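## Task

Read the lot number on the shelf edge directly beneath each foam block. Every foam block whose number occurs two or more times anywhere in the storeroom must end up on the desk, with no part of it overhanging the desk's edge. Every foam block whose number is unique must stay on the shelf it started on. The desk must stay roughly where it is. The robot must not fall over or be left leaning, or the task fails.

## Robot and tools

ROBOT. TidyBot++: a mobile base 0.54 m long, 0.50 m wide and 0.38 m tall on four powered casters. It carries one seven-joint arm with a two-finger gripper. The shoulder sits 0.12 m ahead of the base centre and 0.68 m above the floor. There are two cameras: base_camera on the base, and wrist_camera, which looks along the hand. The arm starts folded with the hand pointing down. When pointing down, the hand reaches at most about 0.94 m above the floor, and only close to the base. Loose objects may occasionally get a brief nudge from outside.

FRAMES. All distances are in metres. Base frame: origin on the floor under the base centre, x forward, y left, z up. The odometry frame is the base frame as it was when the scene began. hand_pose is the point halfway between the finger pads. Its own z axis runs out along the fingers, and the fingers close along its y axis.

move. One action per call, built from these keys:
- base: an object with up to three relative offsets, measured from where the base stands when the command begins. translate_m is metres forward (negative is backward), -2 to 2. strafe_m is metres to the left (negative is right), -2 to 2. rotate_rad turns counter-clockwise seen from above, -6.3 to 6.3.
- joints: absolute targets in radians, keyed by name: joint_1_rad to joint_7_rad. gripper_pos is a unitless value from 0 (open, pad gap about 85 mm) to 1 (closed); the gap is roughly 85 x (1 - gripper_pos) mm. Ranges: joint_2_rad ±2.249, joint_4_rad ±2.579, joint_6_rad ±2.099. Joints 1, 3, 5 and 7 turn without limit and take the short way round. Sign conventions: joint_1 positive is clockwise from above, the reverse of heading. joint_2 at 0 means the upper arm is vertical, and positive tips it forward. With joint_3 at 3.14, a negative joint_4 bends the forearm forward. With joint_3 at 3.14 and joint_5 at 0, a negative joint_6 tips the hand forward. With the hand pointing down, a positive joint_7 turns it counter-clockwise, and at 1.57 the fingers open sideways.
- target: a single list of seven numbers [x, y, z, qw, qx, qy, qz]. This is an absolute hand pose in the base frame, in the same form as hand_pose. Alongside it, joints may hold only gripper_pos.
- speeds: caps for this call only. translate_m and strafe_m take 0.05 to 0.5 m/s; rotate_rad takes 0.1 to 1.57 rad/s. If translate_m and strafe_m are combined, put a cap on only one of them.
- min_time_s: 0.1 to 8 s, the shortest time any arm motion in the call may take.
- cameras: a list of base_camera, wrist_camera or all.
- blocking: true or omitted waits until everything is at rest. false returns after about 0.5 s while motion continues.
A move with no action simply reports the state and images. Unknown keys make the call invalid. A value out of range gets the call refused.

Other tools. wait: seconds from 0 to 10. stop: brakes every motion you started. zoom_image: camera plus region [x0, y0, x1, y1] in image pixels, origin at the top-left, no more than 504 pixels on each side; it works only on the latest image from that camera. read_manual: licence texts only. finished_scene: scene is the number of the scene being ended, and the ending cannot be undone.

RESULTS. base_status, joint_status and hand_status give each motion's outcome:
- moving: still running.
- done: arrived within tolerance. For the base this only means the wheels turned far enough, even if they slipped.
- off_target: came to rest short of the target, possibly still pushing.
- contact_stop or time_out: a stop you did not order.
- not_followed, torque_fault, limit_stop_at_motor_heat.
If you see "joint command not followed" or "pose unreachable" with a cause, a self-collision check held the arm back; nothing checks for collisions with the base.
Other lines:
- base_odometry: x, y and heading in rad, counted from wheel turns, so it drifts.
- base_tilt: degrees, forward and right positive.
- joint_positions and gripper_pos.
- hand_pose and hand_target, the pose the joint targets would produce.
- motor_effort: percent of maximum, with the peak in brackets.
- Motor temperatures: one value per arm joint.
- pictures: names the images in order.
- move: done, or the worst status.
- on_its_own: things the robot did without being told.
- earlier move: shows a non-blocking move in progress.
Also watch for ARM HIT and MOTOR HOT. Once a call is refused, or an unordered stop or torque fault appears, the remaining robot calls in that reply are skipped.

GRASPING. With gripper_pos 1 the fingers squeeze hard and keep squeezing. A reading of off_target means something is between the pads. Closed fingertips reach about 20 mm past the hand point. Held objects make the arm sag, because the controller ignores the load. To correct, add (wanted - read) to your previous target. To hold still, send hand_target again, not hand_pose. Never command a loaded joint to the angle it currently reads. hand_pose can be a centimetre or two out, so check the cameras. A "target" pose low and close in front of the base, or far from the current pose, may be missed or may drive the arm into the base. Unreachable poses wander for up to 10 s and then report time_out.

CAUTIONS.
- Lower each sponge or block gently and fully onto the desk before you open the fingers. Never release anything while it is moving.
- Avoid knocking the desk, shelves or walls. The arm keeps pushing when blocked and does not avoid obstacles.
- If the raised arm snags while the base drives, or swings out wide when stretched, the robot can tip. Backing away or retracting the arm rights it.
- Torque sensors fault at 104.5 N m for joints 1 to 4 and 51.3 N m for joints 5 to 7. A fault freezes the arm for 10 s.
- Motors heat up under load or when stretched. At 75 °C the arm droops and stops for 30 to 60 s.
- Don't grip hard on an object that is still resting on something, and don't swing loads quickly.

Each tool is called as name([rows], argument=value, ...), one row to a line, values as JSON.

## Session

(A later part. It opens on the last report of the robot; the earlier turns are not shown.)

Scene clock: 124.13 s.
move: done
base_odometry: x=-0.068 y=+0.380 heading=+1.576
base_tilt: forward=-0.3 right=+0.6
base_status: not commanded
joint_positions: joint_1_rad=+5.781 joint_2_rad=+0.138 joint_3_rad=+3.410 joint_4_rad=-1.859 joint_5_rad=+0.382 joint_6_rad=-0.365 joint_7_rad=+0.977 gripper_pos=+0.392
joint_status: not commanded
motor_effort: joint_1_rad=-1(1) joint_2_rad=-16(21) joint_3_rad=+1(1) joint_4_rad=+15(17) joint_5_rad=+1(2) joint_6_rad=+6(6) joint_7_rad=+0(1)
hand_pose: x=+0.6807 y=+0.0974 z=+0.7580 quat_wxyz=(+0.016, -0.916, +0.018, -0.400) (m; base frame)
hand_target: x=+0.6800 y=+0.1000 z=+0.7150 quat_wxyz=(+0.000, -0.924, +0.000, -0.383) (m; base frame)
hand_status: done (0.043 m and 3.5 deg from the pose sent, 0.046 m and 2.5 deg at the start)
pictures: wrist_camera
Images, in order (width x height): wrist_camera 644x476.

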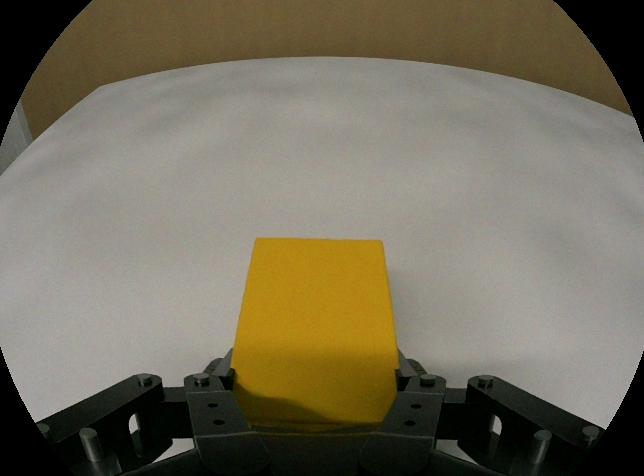

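move(joints={"gripper_pos":0}, cameras=["wrist_camera"])

move(target=[0.58, 0.1, 0.85, 0, 0.924, 0, 0.383], min_time_s=2, cameras=["wrist_camera"])

Scene clock: 125.37 s.
move: done
base_odometry: x=-0.068 y=+0.380 heading=+1.576
base_tilt: forward=-0.3 right=+0.6
base_status: not commanded
joint_positions: joint_1_rad=+5.781 joint_2_rad=+0.166 joint_3_rad=+3.410 joint_4_rad=-1.869 joint_5_rad=+0.383 joint_6_rad=-0.361 joint_7_rad=+0.976 gripper_pos=+0.000
joint_status: all done
motor_effort: joint_1_rad=-1(1) joint_2_rad=-19(21) joint_3_rad=+1(1) joint_4_rad=+16(17) joint_5_rad=+2(2) joint_6_rad=+5(7) joint_7_rad=+0(1)
hand_pose: x=+0.6797 y=+0.0979 z=+0.7385 quat_wxyz=(+0.009, -0.922, +0.015, -0.386) (m; base frame)
hand_target: x=+0.6800 y=+0.1000 z=+0.7150 quat_wxyz=(+0.000, -0.924, +0.000, -0.383) (m; base frame)
hand_status: not commanded
pictures: wrist_camera
Images, in order (width x height): wrist_camera 644x476.

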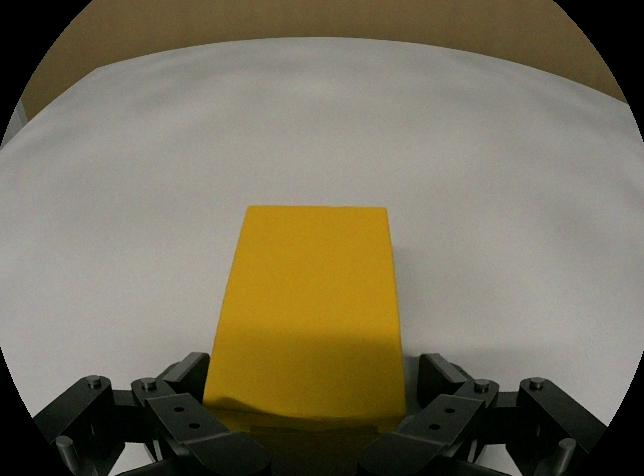

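Scene clock: 127.67 s.
move: done
base_odometry: x=-0.068 y=+0.380 heading=+1.576
base_tilt: forward=-0.3 right=+0.6
base_status: not commanded
joint_positions: joint_1_rad=+6.207 joint_2_rad=-0.111 joint_3_rad=+2.876 joint_4_rad=-1.808 joint_5_rad=+0.379 joint_6_rad=-0.694 joint_7_rad=+1.030 gripper_pos=+0.000
joint_status: not commanded
motor_effort: joint_1_rad=+0(1) joint_2_rad=-14(22) joint_3_rad=+1(1) joint_4_rad=+18(18) joint_5_rad=+3(3) joint_6_rad=+7(7) joint_7_rad=+0(1)
hand_pose: x=+0.5909 y=+0.0960 z=+0.8460 quat_wxyz=(-0.009, -0.917, -0.004, -0.398) (m; base frame)
hand_target: x=+0.5800 y=+0.1000 z=+0.8500 quat_wxyz=(+0.000, -0.924, +0.000, -0.383) (m; base frame)
hand_status: done (0.012 m and 2.2 deg from the pose sent, 0.150 m and 2.1 deg at the start)
pictures: wrist_camera
Images, in order (width x height): wrist_camera 644x476.

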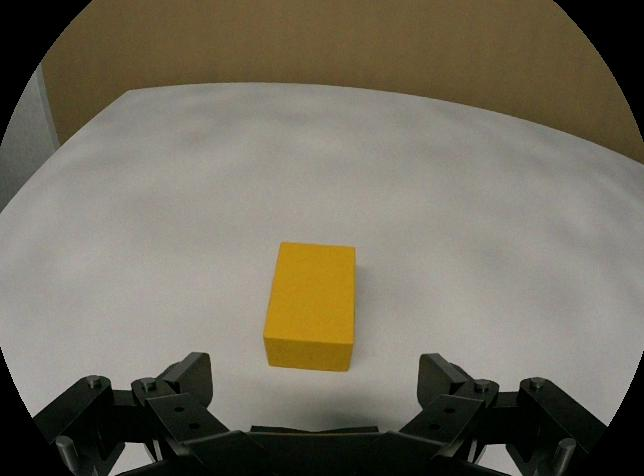

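move(base={"translate_m":-0.3}, joints={"joint_1_rad":0,"joint_2_rad":-0.374,"joint_3_rad":3.1,"joint_4_rad":-2.52,"joint_5_rad":0,"joint_6_rad":0.6,"joint_7_rad":1.57}, min_time_s=1.5)

move(base={"rotate_rad":1.53})

move(base={"translate_m":1.4}, cameras=["all"])

Scene clock: 130.37 s.
move: done
base_odometry: x=-0.067 y=+0.079 heading=+1.574
base_tilt: forward=-0.4 right=+0.6
base_status: done
joint_positions: joint_1_rad=+6.264 joint_2_rad=-0.361 joint_3_rad=+3.084 joint_4_rad=-2.479 joint_5_rad=+0.071 joint_6_rad=+0.531 joint_7_rad=+1.526 gripper_pos=+0.000
joint_status: all done
motor_effort: joint_1_rad=+0(2) joint_2_rad=-5(17) joint_3_rad=+1(2) joint_4_rad=+17(19) joint_5_rad=+0(4) joint_6_rad=+9(10) joint_7_rad=+0(1)
hand_pose: x=+0.5469 y=+0.0485 z=+0.9056 quat_wxyz=(+0.025, -0.712, -0.051, -0.700) (m; base frame)
hand_target: x=+0.5394 y=+0.0211 z=+0.9098 quat_wxyz=(+0.009, -0.698, -0.019, -0.716) (m; base frame)
hand_status: not commanded
pictures: none

Scene clock: 132.63 s.
move: done
base_odometry: x=-0.067 y=+0.079 heading=+3.103
base_tilt: forward=-0.4 right=+0.6
base_status: done
joint_positions: joint_1_rad=+6.269 joint_2_rad=-0.361 joint_3_rad=+3.090 joint_4_rad=-2.479 joint_5_rad=+0.067 joint_6_rad=+0.534 joint_7_rad=+1.527 gripper_pos=+0.000
joint_status: not commanded
motor_effort: joint_1_rad=+0(1) joint_2_rad=-7(7) joint_3_rad=+1(2) joint_4_rad=+18(18) joint_5_rad=+0(1) joint_6_rad=+9(10) joint_7_rad=+0(1)
hand_pose: x=+0.5475 y=+0.0431 z=+0.9066 quat_wxyz=(+0.023, -0.711, -0.046, -0.701) (m; base frame)
hand_target: x=+0.5394 y=+0.0211 z=+0.9098 quat_wxyz=(+0.009, -0.698, -0.019, -0.716) (m; base frame)
hand_status: not commanded
pictures: none

Scene clock: 136.80 s.
move: done
base_odometry: x=-1.466 y=+0.133 heading=+3.105
base_tilt: forward=-0.3 right=+0.6
base_status: done
joint_positions: joint_1_rad=+6.269 joint_2_rad=-0.366 joint_3_rad=+3.090 joint_4_rad=-2.481 joint_5_rad=+0.067 joint_6_rad=+0.537 joint_7_rad=+1.527 gripper_pos=+0.000
joint_status: not commanded
motor_effort: joint_1_rad=+0(1) joint_2_rad=-6(7) joint_3_rad=+1(1) joint_4_rad=+18(19) joint_5_rad=+0(1) joint_6_rad=+9(10) joint_7_rad=+0(1)
hand_pose: x=+0.5461 y=+0.0431 z=+0.9086 quat_wxyz=(+0.023, -0.709, -0.046, -0.703) (m; base frame)
hand_target: x=+0.5394 y=+0.0211 z=+0.9098 quat_wxyz=(+0.009, -0.698, -0.019, -0.716) (m; base frame)
hand_status: not commanded
pictures: base_camera, wrist_camera
Images, in order (width x height): base_camera 644x364, wrist_camera 644x476.

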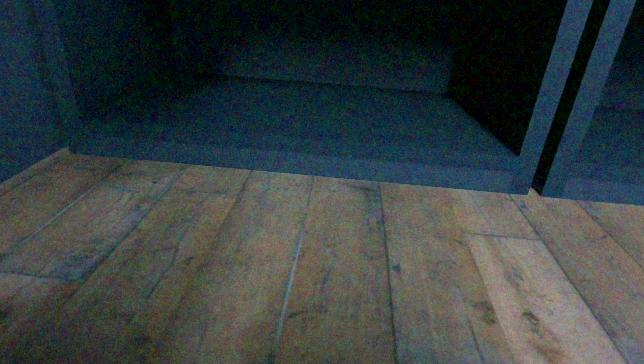

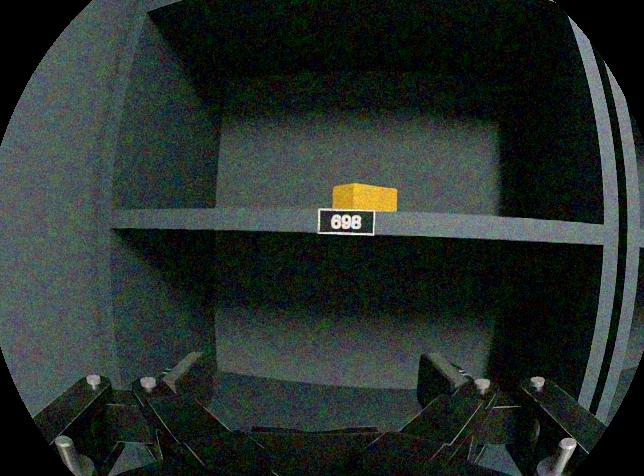

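move(joints={"joint_1_rad":0,"joint_2_rad":-0.4,"joint_3_rad":3.14,"joint_4_rad":-1.7,"joint_5_rad":0,"joint_6_rad":-0.87,"joint_7_rad":1.57}, min_time_s=1.5, cameras=["wrist_camera"])

zoom_image(camera="wrist_camera", region=[300, 180, 440, 300])

Scene clock: 144.67 s.
move: done
base_odometry: x=-1.466 y=+0.133 heading=+3.105
base_tilt: forward=-0.3 right=+0.6
base_status: not commanded
joint_positions: joint_1_rad=+6.269 joint_2_rad=-0.384 joint_3_rad=+3.123 joint_4_rad=-1.728 joint_5_rad=+0.067 joint_6_rad=-0.812 joint_7_rad=+1.527 gripper_pos=+0.000
joint_status: all done
motor_effort: joint_1_rad=+0(2) joint_2_rad=-6(9) joint_3_rad=+1(1) joint_4_rad=+18(20) joint_5_rad=+1(2) joint_6_rad=+8(10) joint_7_rad=+0(1)
hand_pose: x=+0.5271 y=+0.0011 z=+0.9711 quat_wxyz=(-0.017, -0.880, -0.005, -0.474) (m; base frame)
hand_target: x=+0.5151 y=+0.0021 z=+0.9779 quat_wxyz=(+0.000, -0.884, +0.000, -0.467) (m; base frame)
hand_status: not commanded
pictures: wrist_camera
Images, in order (width x height): wrist_camera 644x476.

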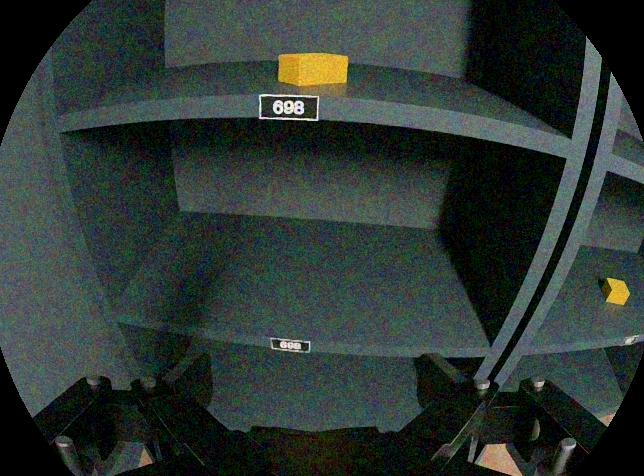

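Scaled by 3.600.

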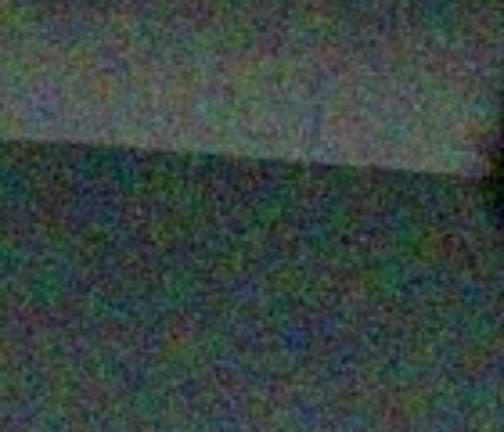

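move(joints={"joint_1_rad":0,"joint_2_rad":-0.15,"joint_3_rad":3.14,"joint_4_rad":-0.93,"joint_5_rad":0,"joint_6_rad":-1.6,"joint_7_rad":1.57}, min_time_s=2)

move(base={"translate_m":0.2}, speeds={"translate_m":0.3}, cameras=["wrist_camera"])

zoom_image(camera="wrist_camera", region=[220, 150, 420, 320])

Scene clock: 148.27 s.
move: done
base_odometry: x=-1.466 y=+0.133 heading=+3.105
base_tilt: forward=-0.3 right=+0.6
base_status: not commanded
joint_positions: joint_1_rad=+6.269 joint_2_rad=-0.177 joint_3_rad=+3.123 joint_4_rad=-0.957 joint_5_rad=+0.067 joint_6_rad=-1.543 joint_7_rad=+1.527 gripper_pos=+0.000
joint_status: all done
motor_effort: joint_1_rad=+0(2) joint_2_rad=-8(9) joint_3_rad=+0(1) joint_4_rad=+14(20) joint_5_rad=+1(2) joint_6_rad=+7(8) joint_7_rad=+0(1)
hand_pose: x=+0.4932 y=-0.0058 z=+1.1071 quat_wxyz=(-0.017, -0.917, +0.017, -0.398) (m; base frame)
hand_target: x=+0.4920 y=+0.0020 z=+1.0960 quat_wxyz=(+0.000, -0.928, +0.000, -0.372) (m; base frame)
hand_status: not commanded
pictures: none

Scene clock: 149.93 s.
move: done
base_odometry: x=-1.666 y=+0.140 heading=+3.106
base_tilt: forward=-0.3 right=+0.6
base_status: done
joint_positions: joint_1_rad=+6.269 joint_2_rad=-0.156 joint_3_rad=+3.124 joint_4_rad=-0.954 joint_5_rad=+0.066 joint_6_rad=-1.547 joint_7_rad=+1.527 gripper_pos=+0.000
joint_status: not commanded
motor_effort: joint_1_rad=-1(1) joint_2_rad=-9(12) joint_3_rad=+0(1) joint_4_rad=+14(15) joint_5_rad=+1(1) joint_6_rad=+7(8) joint_7_rad=+0(1)
hand_pose: x=+0.5009 y=-0.0060 z=+1.0995 quat_wxyz=(-0.017, -0.921, +0.017, -0.388) (m; base frame)
hand_target: x=+0.4920 y=+0.0020 z=+1.0960 quat_wxyz=(+0.000, -0.928, +0.000, -0.372) (m; base frame)
hand_status: not commanded
pictures: wrist_camera
Images, in order (width x height): wrist_camera 644x476.

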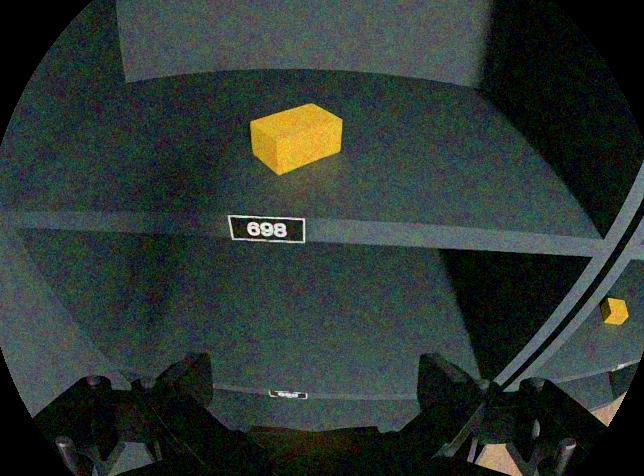

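Scaled by 2.520.

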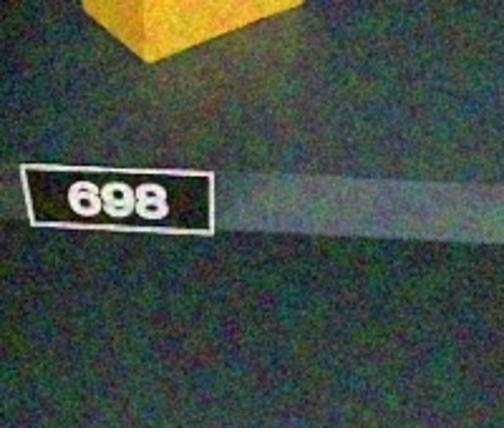

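move(target=[0.5, 0.05, 1.1, 0.159, 0.800, -0.425, 0.390], min_time_s=2.5, cameras=["wrist_camera"])

Scene clock: 154.10 s.
move: done
base_odometry: x=-1.666 y=+0.140 heading=+3.106
base_tilt: forward=-0.3 right=+0.6
base_status: not commanded
joint_positions: joint_1_rad=+5.405 joint_2_rad=+0.183 joint_3_rad=+3.305 joint_4_rad=-0.664 joint_5_rad=+0.908 joint_6_rad=-1.994 joint_7_rad=+0.514 gripper_pos=+0.000
joint_status: not commanded
motor_effort: joint_1_rad=+0(1) joint_2_rad=-16(18) joint_3_rad=+1(1) joint_4_rad=+12(15) joint_5_rad=+6(6) joint_6_rad=+4(7) joint_7_rad=+0(1)
hand_pose: x=+0.5082 y=+0.0604 z=+1.0950 quat_wxyz=(-0.133, -0.830, +0.382, -0.384) (m; base frame)
hand_target: x=+0.5000 y=+0.0500 z=+1.1000 quat_wxyz=(-0.159, -0.801, +0.425, -0.390) (m; base frame)
hand_status: done (0.014 m and 6.7 deg from the pose sent, 0.056 m and 51.8 deg at the start)
pictures: wrist_camera
Images, in order (width x height): wrist_camera 644x476.

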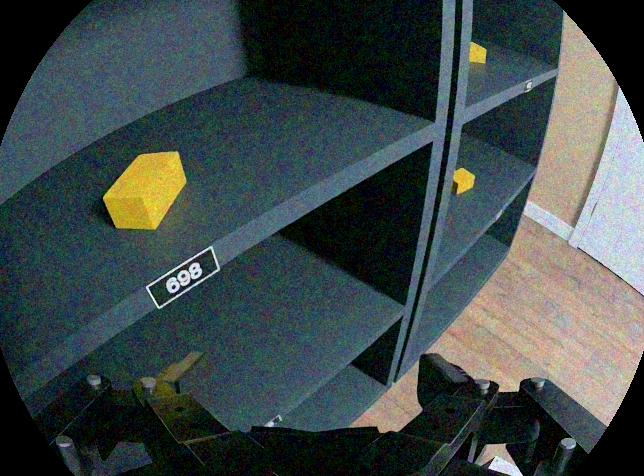

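Good. Drive in partway and look.

move(base={"translate_m":0.2}, speeds={"translate_m":0.2}, cameras=["all"])

Scene clock: 156.00 s.
move: done
base_odometry: x=-1.866 y=+0.147 heading=+3.107
base_tilt: forward=-0.3 right=+0.6
base_status: done
joint_positions: joint_1_rad=+5.403 joint_2_rad=+0.188 joint_3_rad=+3.308 joint_4_rad=-0.661 joint_5_rad=+0.910 joint_6_rad=-1.998 joint_7_rad=+0.512 gripper_pos=+0.000
joint_status: not commanded
motor_effort: joint_1_rad=+0(2) joint_2_rad=-17(18) joint_3_rad=+1(1) joint_4_rad=+12(12) joint_5_rad=+6(6) joint_6_rad=+4(5) joint_7_rad=+0(1)
hand_pose: x=+0.5083 y=+0.0614 z=+1.0940 quat_wxyz=(-0.136, -0.829, +0.384, -0.383) (m; base frame)
hand_target: x=+0.5000 y=+0.0500 z=+1.1000 quat_wxyz=(-0.159, -0.801, +0.425, -0.390) (m; base frame)
hand_status: not commanded
pictures: base_camera, wrist_camera
Images, in order (width x height): base_camera 644x364, wrist_camera 644x476.

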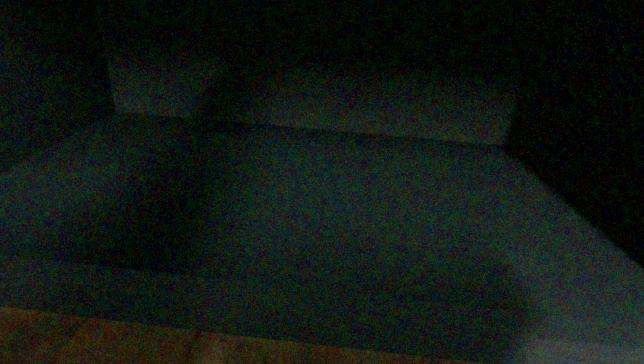

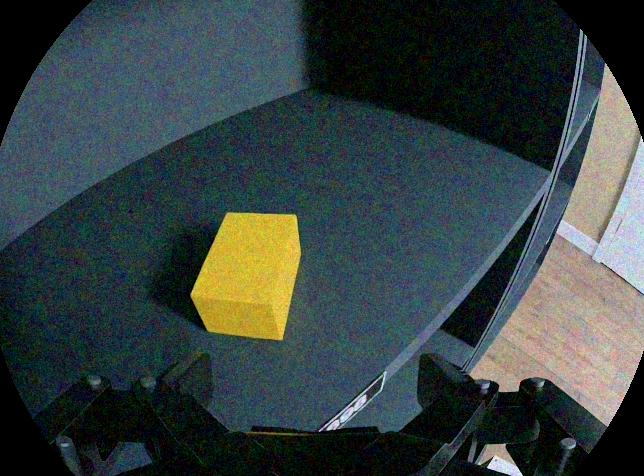

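move(base={"translate_m":0.08}, speeds={"translate_m":0.2})

move(target=[0.51, 0.045, 1.085, 0.218, 0.776, -0.467, 0.363], min_time_s=1.5, cameras=["wrist_camera"])

Scene clock: 157.63 s.
move: done
base_odometry: x=-1.946 y=+0.150 heading=+3.109
base_tilt: forward=-0.3 right=+0.6
base_status: done
joint_positions: joint_1_rad=+5.401 joint_2_rad=+0.194 joint_3_rad=+3.309 joint_4_rad=-0.660 joint_5_rad=+0.911 joint_6_rad=-2.000 joint_7_rad=+0.512 gripper_pos=+0.000
joint_status: not commanded
motor_effort: joint_1_rad=-1(2) joint_2_rad=-18(19) joint_3_rad=+1(2) joint_4_rad=+12(12) joint_5_rad=+6(6) joint_6_rad=+4(5) joint_7_rad=+0(1)
hand_pose: x=+0.5093 y=+0.0629 z=+1.0925 quat_wxyz=(-0.138, -0.829, +0.383, -0.382) (m; base frame)
hand_target: x=+0.5000 y=+0.0500 z=+1.1000 quat_wxyz=(-0.159, -0.801, +0.425, -0.390) (m; base frame)
hand_status: not commanded
pictures: none

Scene clock: 159.43 s.
move: done
base_odometry: x=-1.946 y=+0.150 heading=+3.109
base_tilt: forward=-0.3 right=+0.6
base_status: not commanded
joint_positions: joint_1_rad=+5.380 joint_2_rad=+0.309 joint_3_rad=+3.575 joint_4_rad=-0.549 joint_5_rad=+0.911 joint_6_rad=-2.039 joint_7_rad=+0.512 gripper_pos=+0.000
joint_status: not commanded
motor_effort: joint_1_rad=+0(1) joint_2_rad=-19(20) joint_3_rad=+2(2) joint_4_rad=+11(12) joint_5_rad=+6(6) joint_6_rad=+4(5) joint_7_rad=+0(1)
hand_pose: x=+0.5188 y=+0.0254 z=+1.1004 quat_wxyz=(-0.203, -0.762, +0.475, -0.390) (m; base frame)
hand_target: x=+0.5127 y=+0.0453 z=+1.0862 quat_wxyz=(-0.216, -0.776, +0.465, -0.367) (m; base frame)
hand_status: done (0.026 m and 4.0 deg from the pose sent, 0.019 m and 14.8 deg at the start; a joint's target at an end of its range on 46 of 46 steps)
pictures: wrist_camera
Images, in order (width x height): wrist_camera 644x476.

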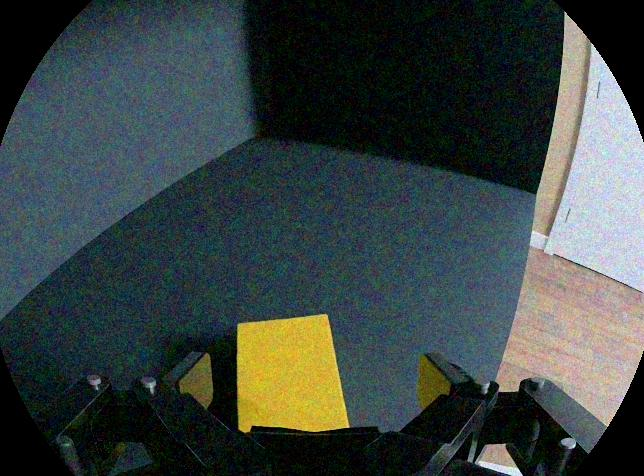

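move(target=[0.547, 0.025, 1.045, 0.205, 0.793, -0.439, 0.370], min_time_s=1.5, cameras=["wrist_camera"])

Scene clock: 161.70 s.
move: done
base_odometry: x=-1.946 y=+0.150 heading=+3.109
base_tilt: forward=-0.3 right=+0.6
base_status: not commanded
joint_positions: joint_1_rad=+5.496 joint_2_rad=+0.268 joint_3_rad=+3.368 joint_4_rad=-0.774 joint_5_rad=+0.911 joint_6_rad=-1.977 joint_7_rad=+0.438 gripper_pos=+0.000
joint_status: not commanded
motor_effort: joint_1_rad=+0(1) joint_2_rad=-20(21) joint_3_rad=+1(2) joint_4_rad=+13(13) joint_5_rad=+7(7) joint_6_rad=+3(4) joint_7_rad=+0(1)
hand_pose: x=+0.5365 y=+0.0258 z=+1.0469 quat_wxyz=(-0.228, -0.794, +0.436, -0.357) (m; base frame)
hand_target: x=+0.5470 y=+0.0250 z=+1.0450 quat_wxyz=(-0.205, -0.793, +0.439, -0.370) (m; base frame)
hand_status: done (0.011 m and 3.1 deg from the pose sent, 0.062 m and 6.0 deg at the start)
pictures: wrist_camera
Images, in order (width x height): wrist_camera 644x476.

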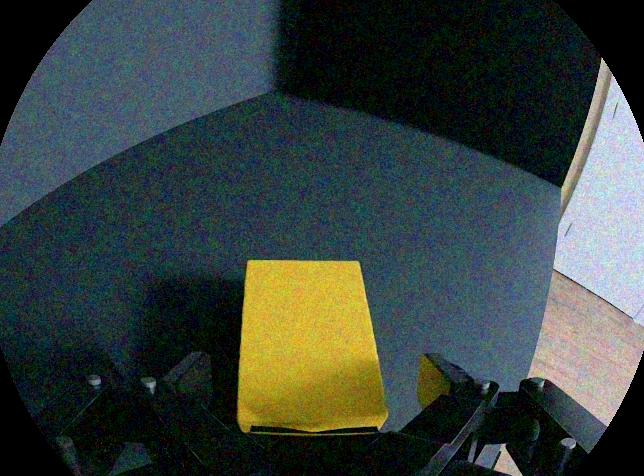

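move(target=[0.56, 0.01, 1.02, 0.205, 0.793, -0.439, 0.370], min_time_s=1.5, cameras=["wrist_camera"])

move(target=[0.563, 0.005, 1.005, 0.205, 0.793, -0.439, 0.370], min_time_s=1, cameras=["wrist_camera"])

Scene clock: 164.60 s.
move: done
base_odometry: x=-1.946 y=+0.150 heading=+3.109
base_tilt: forward=-0.3 right=+0.6
base_status: not commanded
joint_positions: joint_1_rad=+5.577 joint_2_rad=+0.239 joint_3_rad=+3.303 joint_4_rad=-0.900 joint_5_rad=+0.911 joint_6_rad=-1.892 joint_7_rad=+0.373 gripper_pos=+0.000
joint_status: not commanded
motor_effort: joint_1_rad=+0(1) joint_2_rad=-20(20) joint_3_rad=+1(2) joint_4_rad=+14(14) joint_5_rad=+7(8) joint_6_rad=+2(3) joint_7_rad=+0(1)
hand_pose: x=+0.5512 y=+0.0075 z=+1.0257 quat_wxyz=(-0.232, -0.791, +0.436, -0.361) (m; base frame)
hand_target: x=+0.5600 y=+0.0100 z=+1.0200 quat_wxyz=(-0.205, -0.793, +0.439, -0.370) (m; base frame)
hand_status: done (0.011 m and 3.3 deg from the pose sent, 0.039 m and 3.1 deg at the start)
pictures: wrist_camera
Images, in order (width x height): wrist_camera 644x476.

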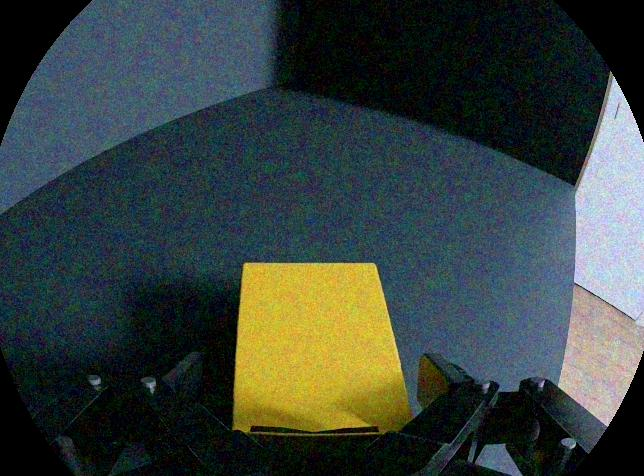

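Scene clock: 165.90 s.
move: done
base_odometry: x=-1.946 y=+0.150 heading=+3.109
base_tilt: forward=-0.3 right=+0.6
base_status: not commanded
joint_positions: joint_1_rad=+5.612 joint_2_rad=+0.220 joint_3_rad=+3.266 joint_4_rad=-0.972 joint_5_rad=+0.911 joint_6_rad=-1.851 joint_7_rad=+0.330 gripper_pos=+0.000
joint_status: not commanded
motor_effort: joint_1_rad=+0(1) joint_2_rad=-20(20) joint_3_rad=+1(2) joint_4_rad=+13(14) joint_5_rad=+7(8) joint_6_rad=+2(3) joint_7_rad=+0(1)
hand_pose: x=+0.5549 y=+0.0016 z=+1.0127 quat_wxyz=(-0.231, -0.790, +0.436, -0.363) (m; base frame)
hand_target: x=+0.5630 y=+0.0050 z=+1.0050 quat_wxyz=(-0.205, -0.793, +0.439, -0.370) (m; base frame)
hand_status: done (0.012 m and 3.2 deg from the pose sent, 0.024 m and 3.3 deg at the start)
pictures: wrist_camera
Images, in order (width x height): wrist_camera 644x476.

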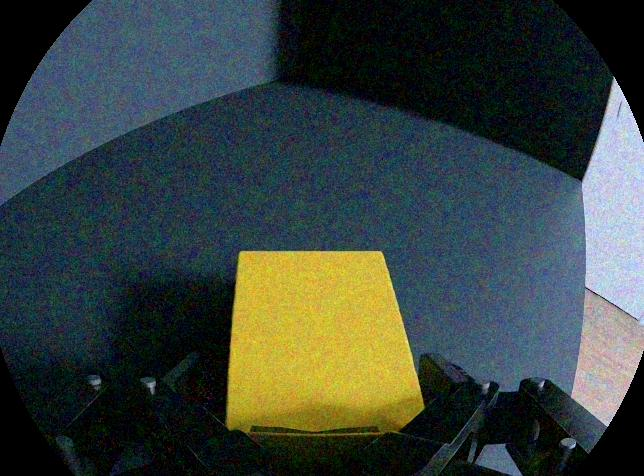

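move(joints={"gripper_pos":1})

move(target=[0.553, 0.02, 1.05, 0.205, 0.793, -0.439, 0.370], min_time_s=1.5, cameras=["wrist_camera"])

Scene clock: 167.13 s.
move: off_target
base_odometry: x=-1.946 y=+0.150 heading=+3.109
base_tilt: forward=-0.3 right=+0.6
base_status: not commanded
joint_positions: joint_1_rad=+5.615 joint_2_rad=+0.212 joint_3_rad=+3.263 joint_4_rad=-0.977 joint_5_rad=+0.911 joint_6_rad=-1.840 joint_7_rad=+0.328 gripper_pos=+0.360
joint_status: gripper_pos off_target (ended at +0.360, target +1.000)
motor_effort: joint_1_rad=+0(1) joint_2_rad=-19(20) joint_3_rad=+1(2) joint_4_rad=+13(14) joint_5_rad=+7(8) joint_6_rad=+2(3) joint_7_rad=+0(1)
hand_pose: x=+0.5558 y=+0.0007 z=+1.0147 quat_wxyz=(-0.226, -0.790, +0.435, -0.367) (m; base frame)
hand_target: x=+0.5630 y=+0.0050 z=+1.0050 quat_wxyz=(-0.205, -0.793, +0.439, -0.370) (m; base frame)
hand_status: not commanded
pictures: none

Scene clock: 168.93 s.
move: done
base_odometry: x=-1.946 y=+0.150 heading=+3.109
base_tilt: forward=-0.3 right=+0.6
base_status: not commanded
joint_positions: joint_1_rad=+5.537 joint_2_rad=+0.224 joint_3_rad=+3.372 joint_4_rad=-0.797 joint_5_rad=+0.911 joint_6_rad=-1.864 joint_7_rad=+0.388 gripper_pos=+0.360
joint_status: not commanded
motor_effort: joint_1_rad=+0(1) joint_2_rad=-19(20) joint_3_rad=+1(2) joint_4_rad=+13(15) joint_5_rad=+7(8) joint_6_rad=+3(4) joint_7_rad=-1(1)
hand_pose: x=+0.5563 y=+0.0037 z=+1.0663 quat_wxyz=(-0.187, -0.775, +0.454, -0.399) (m; base frame)
hand_target: x=+0.5530 y=+0.0200 z=+1.0500 quat_wxyz=(-0.205, -0.793, +0.439, -0.370) (m; base frame)
hand_status: done (0.023 m and 4.8 deg from the pose sent, 0.040 m and 2.5 deg at the start)
pictures: wrist_camera
Images, in order (width x height): wrist_camera 644x476.

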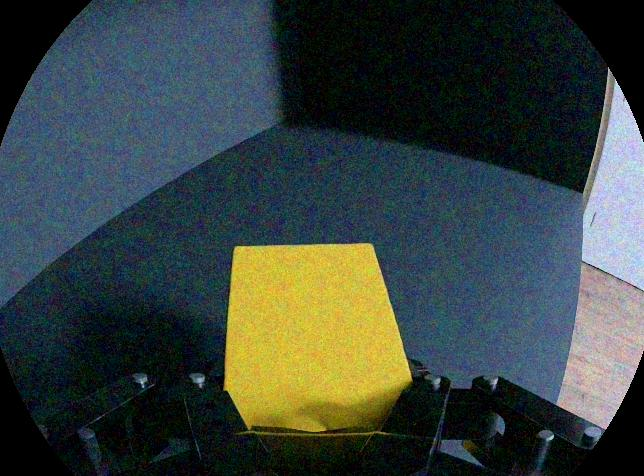

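move(base={"translate_m":-0.5}, speeds={"translate_m":0.25})

move(base={"translate_m":-1.38}, target=[0.5, -0.02, 0.87, 0, 0.966, 0, 0.259], min_time_s=3, cameras=["wrist_camera"])

move(base={"rotate_rad":-1.53}, speeds={"rotate_rad":0.8}, cameras=["wrist_camera"])

move(base={"translate_m":0.3}, speeds={"translate_m":0.3})

move(target=[0.67, -0.08, 0.8, 0, 0.924, 0, 0.383], min_time_s=2, cameras=["wrist_camera"])

Scene clock: 172.20 s.
move: done
base_odometry: x=-1.446 y=+0.133 heading=+3.110
base_tilt: forward=-0.3 right=+0.6
base_status: done
joint_positions: joint_1_rad=+5.533 joint_2_rad=+0.238 joint_3_rad=+3.374 joint_4_rad=-0.796 joint_5_rad=+0.911 joint_6_rad=-1.868 joint_7_rad=+0.388 gripper_pos=+0.360
joint_status: not commanded
motor_effort: joint_1_rad=+0(2) joint_2_rad=-19(23) joint_3_rad=+2(2) joint_4_rad=+13(14) joint_5_rad=+7(8) joint_6_rad=+4(5) joint_7_rad=+0(1)
hand_pose: x=+0.5590 y=+0.0081 z=+1.0619 quat_wxyz=(-0.193, -0.776, +0.451, -0.397) (m; base frame)
hand_target: x=+0.5530 y=+0.0200 z=+1.0500 quat_wxyz=(-0.205, -0.793, +0.439, -0.370) (m; base frame)
hand_status: not commanded
pictures: none

Scene clock: 176.40 s.
move: done
base_odometry: x=-0.066 y=+0.090 heading=+3.110
base_tilt: forward=-0.4 right=+0.6
base_status: done
joint_positions: joint_1_rad=+6.262 joint_2_rad=-0.201 joint_3_rad=+3.229 joint_4_rad=-1.593 joint_5_rad=+0.048 joint_6_rad=-1.253 joint_7_rad=+1.599 gripper_pos=+0.360
joint_status: not commanded
motor_effort: joint_1_rad=-1(1) joint_2_rad=-10(22) joint_3_rad=+0(2) joint_4_rad=+17(18) joint_5_rad=+1(8) joint_6_rad=+5(6) joint_7_rad=+0(1)
hand_pose: x=+0.4918 y=-0.0401 z=+0.8761 quat_wxyz=(-0.027, -0.969, +0.018, -0.244) (m; base frame)
hand_target: x=+0.5000 y=-0.0200 z=+0.8700 quat_wxyz=(+0.000, -0.966, +0.000, -0.259) (m; base frame)
hand_status: done (0.023 m and 4.1 deg from the pose sent, 0.203 m and 63.1 deg at the start)
pictures: wrist_camera
Images, in order (width x height): wrist_camera 644x476.

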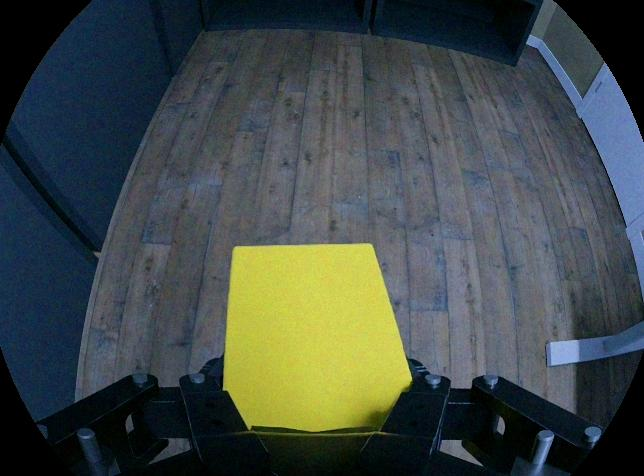

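Scene clock: 179.13 s.
move: done
base_odometry: x=-0.066 y=+0.090 heading=+1.581
base_tilt: forward=-0.3 right=+0.6
base_status: done
joint_positions: joint_1_rad=+6.268 joint_2_rad=-0.201 joint_3_rad=+3.221 joint_4_rad=-1.593 joint_5_rad=+0.042 joint_6_rad=-1.252 joint_7_rad=+1.600 gripper_pos=+0.360
joint_status: not commanded
motor_effort: joint_1_rad=+0(1) joint_2_rad=-10(11) joint_3_rad=+0(1) joint_4_rad=+17(18) joint_5_rad=+1(2) joint_6_rad=+5(5) joint_7_rad=+0(1)
hand_pose: x=+0.4923 y=-0.0375 z=+0.8763 quat_wxyz=(-0.024, -0.969, +0.017, -0.245) (m; base frame)
hand_target: x=+0.5000 y=-0.0200 z=+0.8700 quat_wxyz=(+0.000, -0.966, +0.000, -0.259) (m; base frame)
hand_status: not commanded
pictures: wrist_camera
Images, in order (width x height): wrist_camera 644x476.

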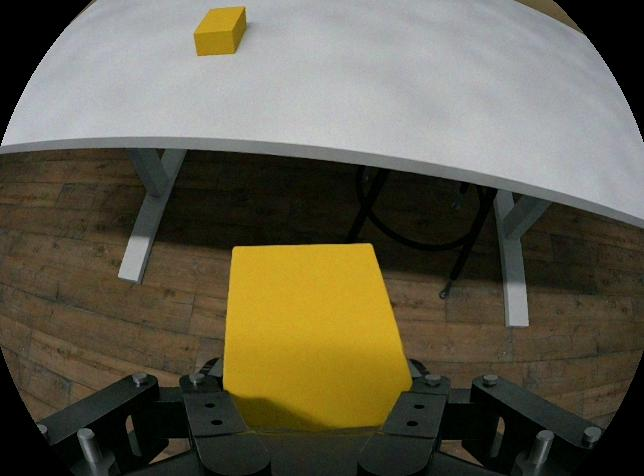

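Scene clock: 181.13 s.
move: done
base_odometry: x=-0.070 y=+0.390 heading=+1.580
base_tilt: forward=-0.3 right=+0.6
base_status: done
joint_positions: joint_1_rad=+6.268 joint_2_rad=-0.204 joint_3_rad=+3.221 joint_4_rad=-1.593 joint_5_rad=+0.042 joint_6_rad=-1.248 joint_7_rad=+1.600 gripper_pos=+0.360
joint_status: not commanded
motor_effort: joint_1_rad=+0(1) joint_2_rad=-10(12) joint_3_rad=+0(1) joint_4_rad=+17(18) joint_5_rad=+1(1) joint_6_rad=+5(6) joint_7_rad=+0(1)
hand_pose: x=+0.4927 y=-0.0375 z=+0.8780 quat_wxyz=(-0.024, -0.968, +0.017, -0.248) (m; base frame)
hand_target: x=+0.5000 y=-0.0200 z=+0.8700 quat_wxyz=(+0.000, -0.966, +0.000, -0.259) (m; base frame)
hand_status: not commanded
pictures: none

Scene clock: 183.77 s.
move: done
base_odometry: x=-0.070 y=+0.390 heading=+1.580
base_tilt: forward=-0.3 right=+0.6
base_status: not commanded
joint_positions: joint_1_rad=+6.453 joint_2_rad=+0.056 joint_3_rad=+3.216 joint_4_rad=-1.706 joint_5_rad=-0.264 joint_6_rad=-0.627 joint_7_rad=+1.986 gripper_pos=+0.360
joint_status: not commanded
motor_effort: joint_1_rad=-1(1) joint_2_rad=-19(21) joint_3_rad=+0(0) joint_4_rad=+18(19) joint_5_rad=-1(1) joint_6_rad=+6(7) joint_7_rad=+0(1)
hand_pose: x=+0.6618 y=-0.0844 z=+0.8211 quat_wxyz=(-0.015, -0.925, -0.009, -0.380) (m; base frame)
hand_target: x=+0.6700 y=-0.0800 z=+0.8000 quat_wxyz=(+0.000, -0.924, +0.000, -0.383) (m; base frame)
hand_status: done (0.023 m and 2.0 deg from the pose sent, 0.198 m and 16.6 deg at the start)
pictures: wrist_camera
Images, in order (width x height): wrist_camera 644x476.

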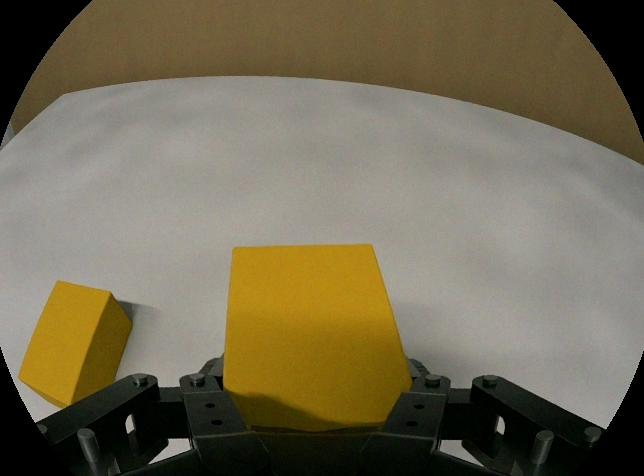

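move(target=[0.68, -0.08, 0.75, 0, 0.924, 0, 0.383], min_time_s=1.5)

move(target=[0.68, -0.08, 0.73, 0, 0.924, 0, 0.383], min_time_s=1)

move(target=[0.68, -0.08, 0.715, 0, 0.924, 0, 0.383], min_time_s=1, cameras=["wrist_camera"])

Scene clock: 185.80 s.
move: done
base_odometry: x=-0.070 y=+0.390 heading=+1.580
base_tilt: forward=-0.3 right=+0.6
base_status: not commanded
joint_positions: joint_1_rad=+6.557 joint_2_rad=+0.116 joint_3_rad=+3.090 joint_4_rad=-1.799 joint_5_rad=-0.320 joint_6_rad=-0.471 joint_7_rad=+2.058 gripper_pos=+0.360
joint_status: not commanded
motor_effort: joint_1_rad=-1(1) joint_2_rad=-20(21) joint_3_rad=+0(0) joint_4_rad=+17(19) joint_5_rad=-1(1) joint_6_rad=+6(7) joint_7_rad=+0(1)
hand_pose: x=+0.6753 y=-0.0793 z=+0.7748 quat_wxyz=(-0.012, -0.923, -0.016, -0.384) (m; base frame)
hand_target: x=+0.6800 y=-0.0800 z=+0.7500 quat_wxyz=(+0.000, -0.924, +0.000, -0.383) (m; base frame)
hand_status: done (0.025 m and 2.2 deg from the pose sent, 0.074 m and 2.0 deg at the start)
pictures: none

Scene clock: 187.10 s.
move: done
base_odometry: x=-0.070 y=+0.390 heading=+1.580
base_tilt: forward=-0.3 right=+0.6
base_status: not commanded
joint_positions: joint_1_rad=+6.630 joint_2_rad=+0.140 joint_3_rad=+3.003 joint_4_rad=-1.840 joint_5_rad=-0.333 joint_6_rad=-0.403 joint_7_rad=+2.082 gripper_pos=+0.360
joint_status: not commanded
motor_effort: joint_1_rad=+0(1) joint_2_rad=-20(21) joint_3_rad=+0(1) joint_4_rad=+17(18) joint_5_rad=+0(1) joint_6_rad=+7(7) joint_7_rad=+0(1)
hand_pose: x=+0.6773 y=-0.0780 z=+0.7556 quat_wxyz=(-0.011, -0.922, -0.018, -0.386) (m; base frame)
hand_target: x=+0.6800 y=-0.0800 z=+0.7300 quat_wxyz=(+0.000, -0.924, +0.000, -0.383) (m; base frame)
hand_status: done (0.026 m and 2.4 deg from the pose sent, 0.045 m and 2.2 deg at the start)
pictures: none

Scene clock: 188.40 s.
move: done
base_odometry: x=-0.070 y=+0.390 heading=+1.580
base_tilt: forward=-0.3 right=+0.6
base_status: not commanded
joint_positions: joint_1_rad=+6.712 joint_2_rad=+0.155 joint_3_rad=+2.905 joint_4_rad=-1.865 joint_5_rad=-0.333 joint_6_rad=-0.345 joint_7_rad=+2.082 gripper_pos=+0.360
joint_status: not commanded
motor_effort: joint_1_rad=+0(1) joint_2_rad=-17(21) joint_3_rad=+0(1) joint_4_rad=+16(17) joint_5_rad=+0(1) joint_6_rad=+6(7) joint_7_rad=-1(1)
hand_pose: x=+0.6807 y=-0.0766 z=+0.7485 quat_wxyz=(-0.009, -0.919, -0.015, -0.394) (m; base frame)
hand_target: x=+0.6800 y=-0.0800 z=+0.7150 quat_wxyz=(+0.000, -0.924, +0.000, -0.383) (m; base frame)
hand_status: done (0.034 m and 2.5 deg from the pose sent, 0.041 m and 2.4 deg at the start)
pictures: wrist_camera
Images, in order (width x height): wrist_camera 644x476.

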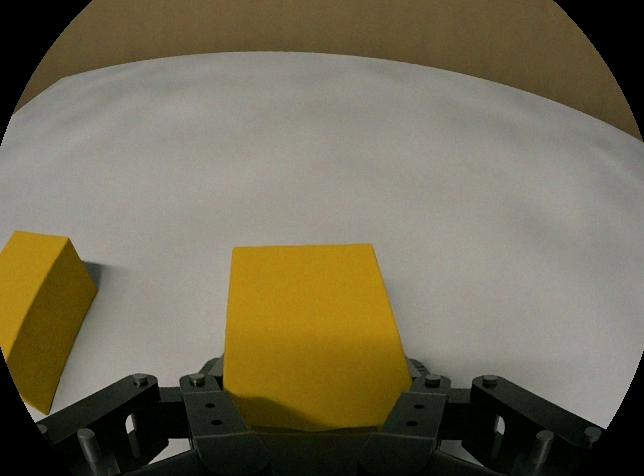

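Contact. Release and retreat; then explore the far side (beyond +x end).

move(joints={"gripper_pos":0})

move(target=[0.58, -0.08, 0.85, 0, 0.924, 0, 0.383], min_time_s=1.5, cameras=["wrist_camera"])

move(base={"translate_m":-0.3}, joints={"joint_1_rad":0,"joint_2_rad":-0.374,"joint_3_rad":3.1,"joint_4_rad":-2.52,"joint_5_rad":0,"joint_6_rad":0.4,"joint_7_rad":1.57}, min_time_s=1.5)

move(base={"rotate_rad":-1.58}, cameras=["all"])

move(joints={"joint_1_rad":0.9}, cameras=["wrist_camera"])

Scene clock: 189.77 s.
move: done
base_odometry: x=-0.070 y=+0.390 heading=+1.580
base_tilt: forward=-0.3 right=+0.6
base_status: not commanded
joint_positions: joint_1_rad=+6.712 joint_2_rad=+0.168 joint_3_rad=+2.905 joint_4_rad=-1.869 joint_5_rad=-0.333 joint_6_rad=-0.345 joint_7_rad=+2.082 gripper_pos=+0.000
joint_status: all done
motor_effort: joint_1_rad=+0(1) joint_2_rad=-21(21) joint_3_rad=-1(1) joint_4_rad=+17(17) joint_5_rad=-1(1) joint_6_rad=+6(7) joint_7_rad=+0(1)
hand_pose: x=+0.6800 y=-0.0766 z=+0.7394 quat_wxyz=(-0.006, -0.922, -0.014, -0.387) (m; base frame)
hand_target: x=+0.6800 y=-0.0800 z=+0.7150 quat_wxyz=(+0.000, -0.924, +0.000, -0.383) (m; base frame)
hand_status: not commanded
pictures: none

Scene clock: 191.57 s.
move: done
base_odometry: x=-0.070 y=+0.390 heading=+1.580
base_tilt: forward=-0.3 right=+0.6
base_status: not commanded
joint_positions: joint_1_rad=+6.299 joint_2_rad=-0.144 joint_3_rad=+3.398 joint_4_rad=-1.838 joint_5_rad=-0.304 joint_6_rad=-0.674 joint_7_rad=+2.009 gripper_pos=+0.000
joint_status: not commanded
motor_effort: joint_1_rad=+0(1) joint_2_rad=-13(22) joint_3_rad=+0(1) joint_4_rad=+18(19) joint_5_rad=-1(2) joint_6_rad=+6(7) joint_7_rad=+0(1)
hand_pose: x=+0.5903 y=-0.0742 z=+0.8462 quat_wxyz=(+0.011, -0.917, +0.004, -0.398) (m; base frame)
hand_target: x=+0.5800 y=-0.0800 z=+0.8500 quat_wxyz=(+0.000, -0.924, +0.000, -0.383) (m; base frame)
hand_status: done (0.012 m and 2.3 deg from the pose sent, 0.149 m and 1.8 deg at the start)
pictures: wrist_camera
Images, in order (width x height): wrist_camera 644x476.

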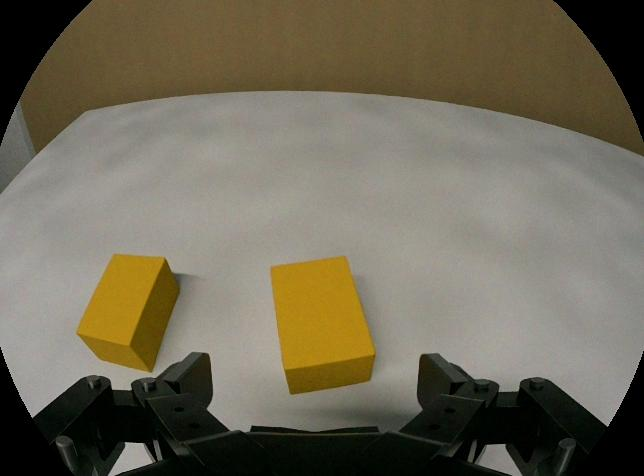

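Scene clock: 193.93 s.
move: done
base_odometry: x=-0.067 y=+0.090 heading=+1.579
base_tilt: forward=-0.4 right=+0.6
base_status: done
joint_positions: joint_1_rad=+6.296 joint_2_rad=-0.363 joint_3_rad=+3.116 joint_4_rad=-2.481 joint_5_rad=-0.070 joint_6_rad=+0.332 joint_7_rad=+1.614 gripper_pos=+0.000
joint_status: all done
motor_effort: joint_1_rad=+0(2) joint_2_rad=-6(16) joint_3_rad=+1(2) joint_4_rad=+18(19) joint_5_rad=+1(2) joint_6_rad=+9(10) joint_7_rad=+0(1)
hand_pose: x=+0.5418 y=+0.0003 z=+0.8450 quat_wxyz=(-0.002, -0.779, +0.009, -0.627) (m; base frame)
hand_target: x=+0.5347 y=+0.0200 z=+0.8479 quat_wxyz=(+0.007, -0.766, -0.019, -0.642) (m; base frame)
hand_status: not commanded
pictures: none

Scene clock: 196.23 s.
move: done
base_odometry: x=-0.067 y=+0.090 heading=-0.001
base_tilt: forward=-0.3 right=+0.6
base_status: done
joint_positions: joint_1_rad=+6.296 joint_2_rad=-0.363 joint_3_rad=+3.111 joint_4_rad=-2.481 joint_5_rad=-0.068 joint_6_rad=+0.335 joint_7_rad=+1.613 gripper_pos=+0.000
joint_status: not commanded
motor_effort: joint_1_rad=+0(1) joint_2_rad=-6(7) joint_3_rad=+1(2) joint_4_rad=+18(18) joint_5_rad=+1(1) joint_6_rad=+9(10) joint_7_rad=-1(1)
hand_pose: x=+0.5420 y=+0.0031 z=+0.8460 quat_wxyz=(-0.001, -0.778, +0.006, -0.628) (m; base frame)
hand_target: x=+0.5347 y=+0.0200 z=+0.8479 quat_wxyz=(+0.007, -0.766, -0.019, -0.642) (m; base frame)
hand_status: not commanded
pictures: base_camera, wrist_camera
Images, in order (width x height): base_camera 644x364, wrist_camera 644x476.

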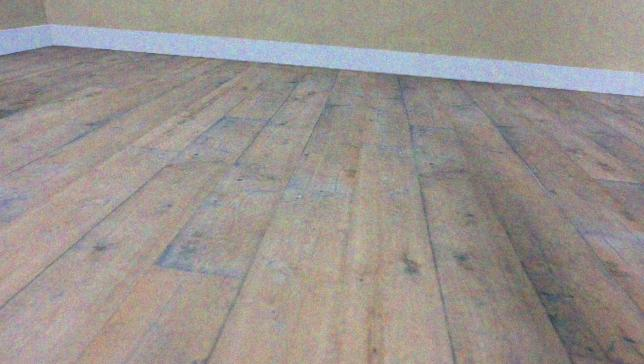

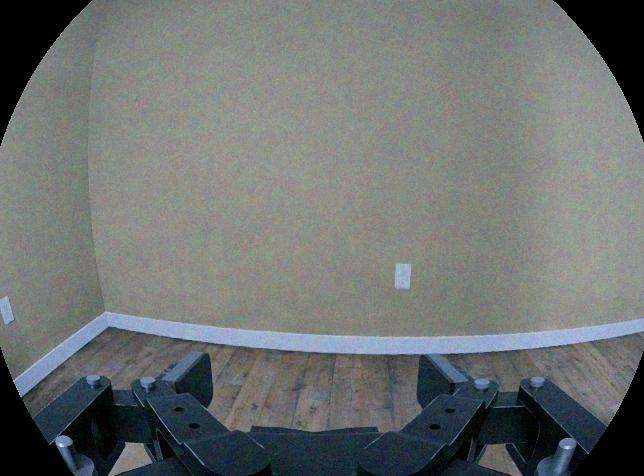

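Scene clock: 198.40 s.
move: done
base_odometry: x=-0.067 y=+0.090 heading=-0.001
base_tilt: forward=-0.3 right=+0.6
base_status: not commanded
joint_positions: joint_1_rad=+7.165 joint_2_rad=-0.363 joint_3_rad=+3.111 joint_4_rad=-2.481 joint_5_rad=-0.068 joint_6_rad=+0.335 joint_7_rad=+1.613 gripper_pos=+0.000
joint_status: all done
motor_effort: joint_1_rad=+0(3) joint_2_rad=-5(6) joint_3_rad=+1(1) joint_4_rad=+17(18) joint_5_rad=+1(1) joint_6_rad=+9(10) joint_7_rad=+0(1)
hand_pose: x=+0.3944 y=-0.3211 z=+0.8460 quat_wxyz=(-0.265, -0.703, +0.333, -0.569) (m; base frame)
hand_target: x=+0.3931 y=-0.3132 z=+0.8479 quat_wxyz=(-0.273, -0.698, +0.316, -0.581) (m; base frame)
hand_status: not commanded
pictures: wrist_camera
Images, in order (width x height): wrist_camera 644x476.

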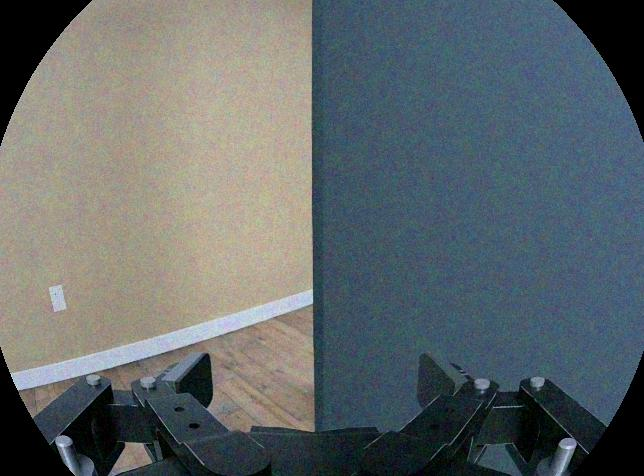

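move(base={"translate_m":1.35}, joints={"joint_1_rad":1.57}, cameras=["wrist_camera"])

move(joints={"joint_1_rad":2.4}, cameras=["wrist_camera"])

Scene clock: 202.67 s.
move: done
base_odometry: x=+1.283 y=+0.089 heading=-0.002
base_tilt: forward=-0.4 right=+0.6
base_status: done
joint_positions: joint_1_rad=+7.835 joint_2_rad=-0.364 joint_3_rad=+3.109 joint_4_rad=-2.481 joint_5_rad=-0.067 joint_6_rad=+0.336 joint_7_rad=+1.613 gripper_pos=+0.000
joint_status: all done
motor_effort: joint_1_rad=+0(2) joint_2_rad=-5(6) joint_3_rad=+1(2) joint_4_rad=+17(18) joint_5_rad=+1(1) joint_6_rad=+9(10) joint_7_rad=+0(1)
hand_pose: x=+0.1361 y=-0.4224 z=+0.8464 quat_wxyz=(-0.438, -0.555, +0.544, -0.451) (m; base frame)
hand_target: x=+0.1393 y=-0.4157 z=+0.8479 quat_wxyz=(-0.449, -0.556, +0.528, -0.459) (m; base frame)
hand_status: not commanded
pictures: wrist_camera
Images, in order (width x height): wrist_camera 644x476.

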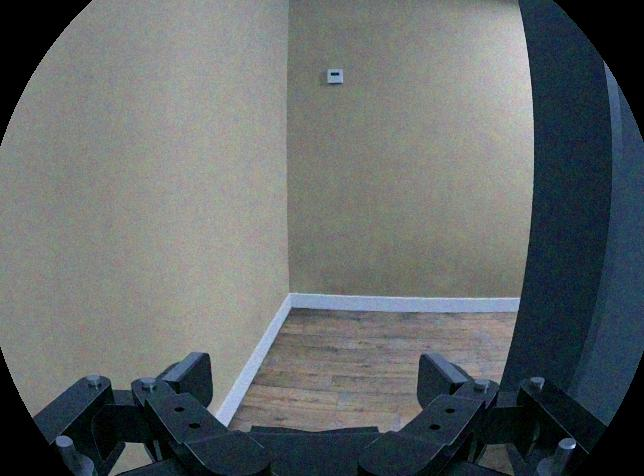

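Scene clock: 204.77 s.
move: done
base_odometry: x=+1.283 y=+0.089 heading=-0.002
base_tilt: forward=-0.3 right=+0.6
base_status: not commanded
joint_positions: joint_1_rad=+8.665 joint_2_rad=-0.364 joint_3_rad=+3.109 joint_4_rad=-2.481 joint_5_rad=-0.067 joint_6_rad=+0.336 joint_7_rad=+1.613 gripper_pos=+0.000
joint_status: all done
motor_effort: joint_1_rad=+0(3) joint_2_rad=-6(6) joint_3_rad=+1(1) joint_4_rad=+17(18) joint_5_rad=+1(1) joint_6_rad=+9(10) joint_7_rad=+0(1)
hand_pose: x=-0.1810 y=-0.2978 z=+0.8464 quat_wxyz=(-0.583, -0.289, +0.722, -0.236) (m; base frame)
hand_target: x=-0.1740 y=-0.2955 z=+0.8479 quat_wxyz=(-0.596, -0.296, +0.707, -0.239) (m; base frame)
hand_status: not commanded
pictures: wrist_camera
Images, in order (width x height): wrist_camera 644x476.

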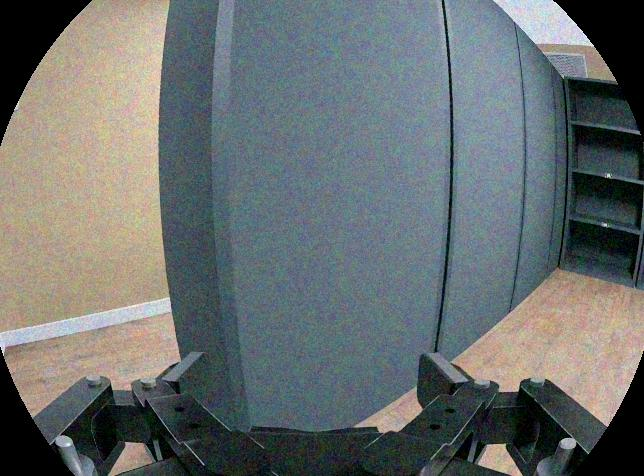

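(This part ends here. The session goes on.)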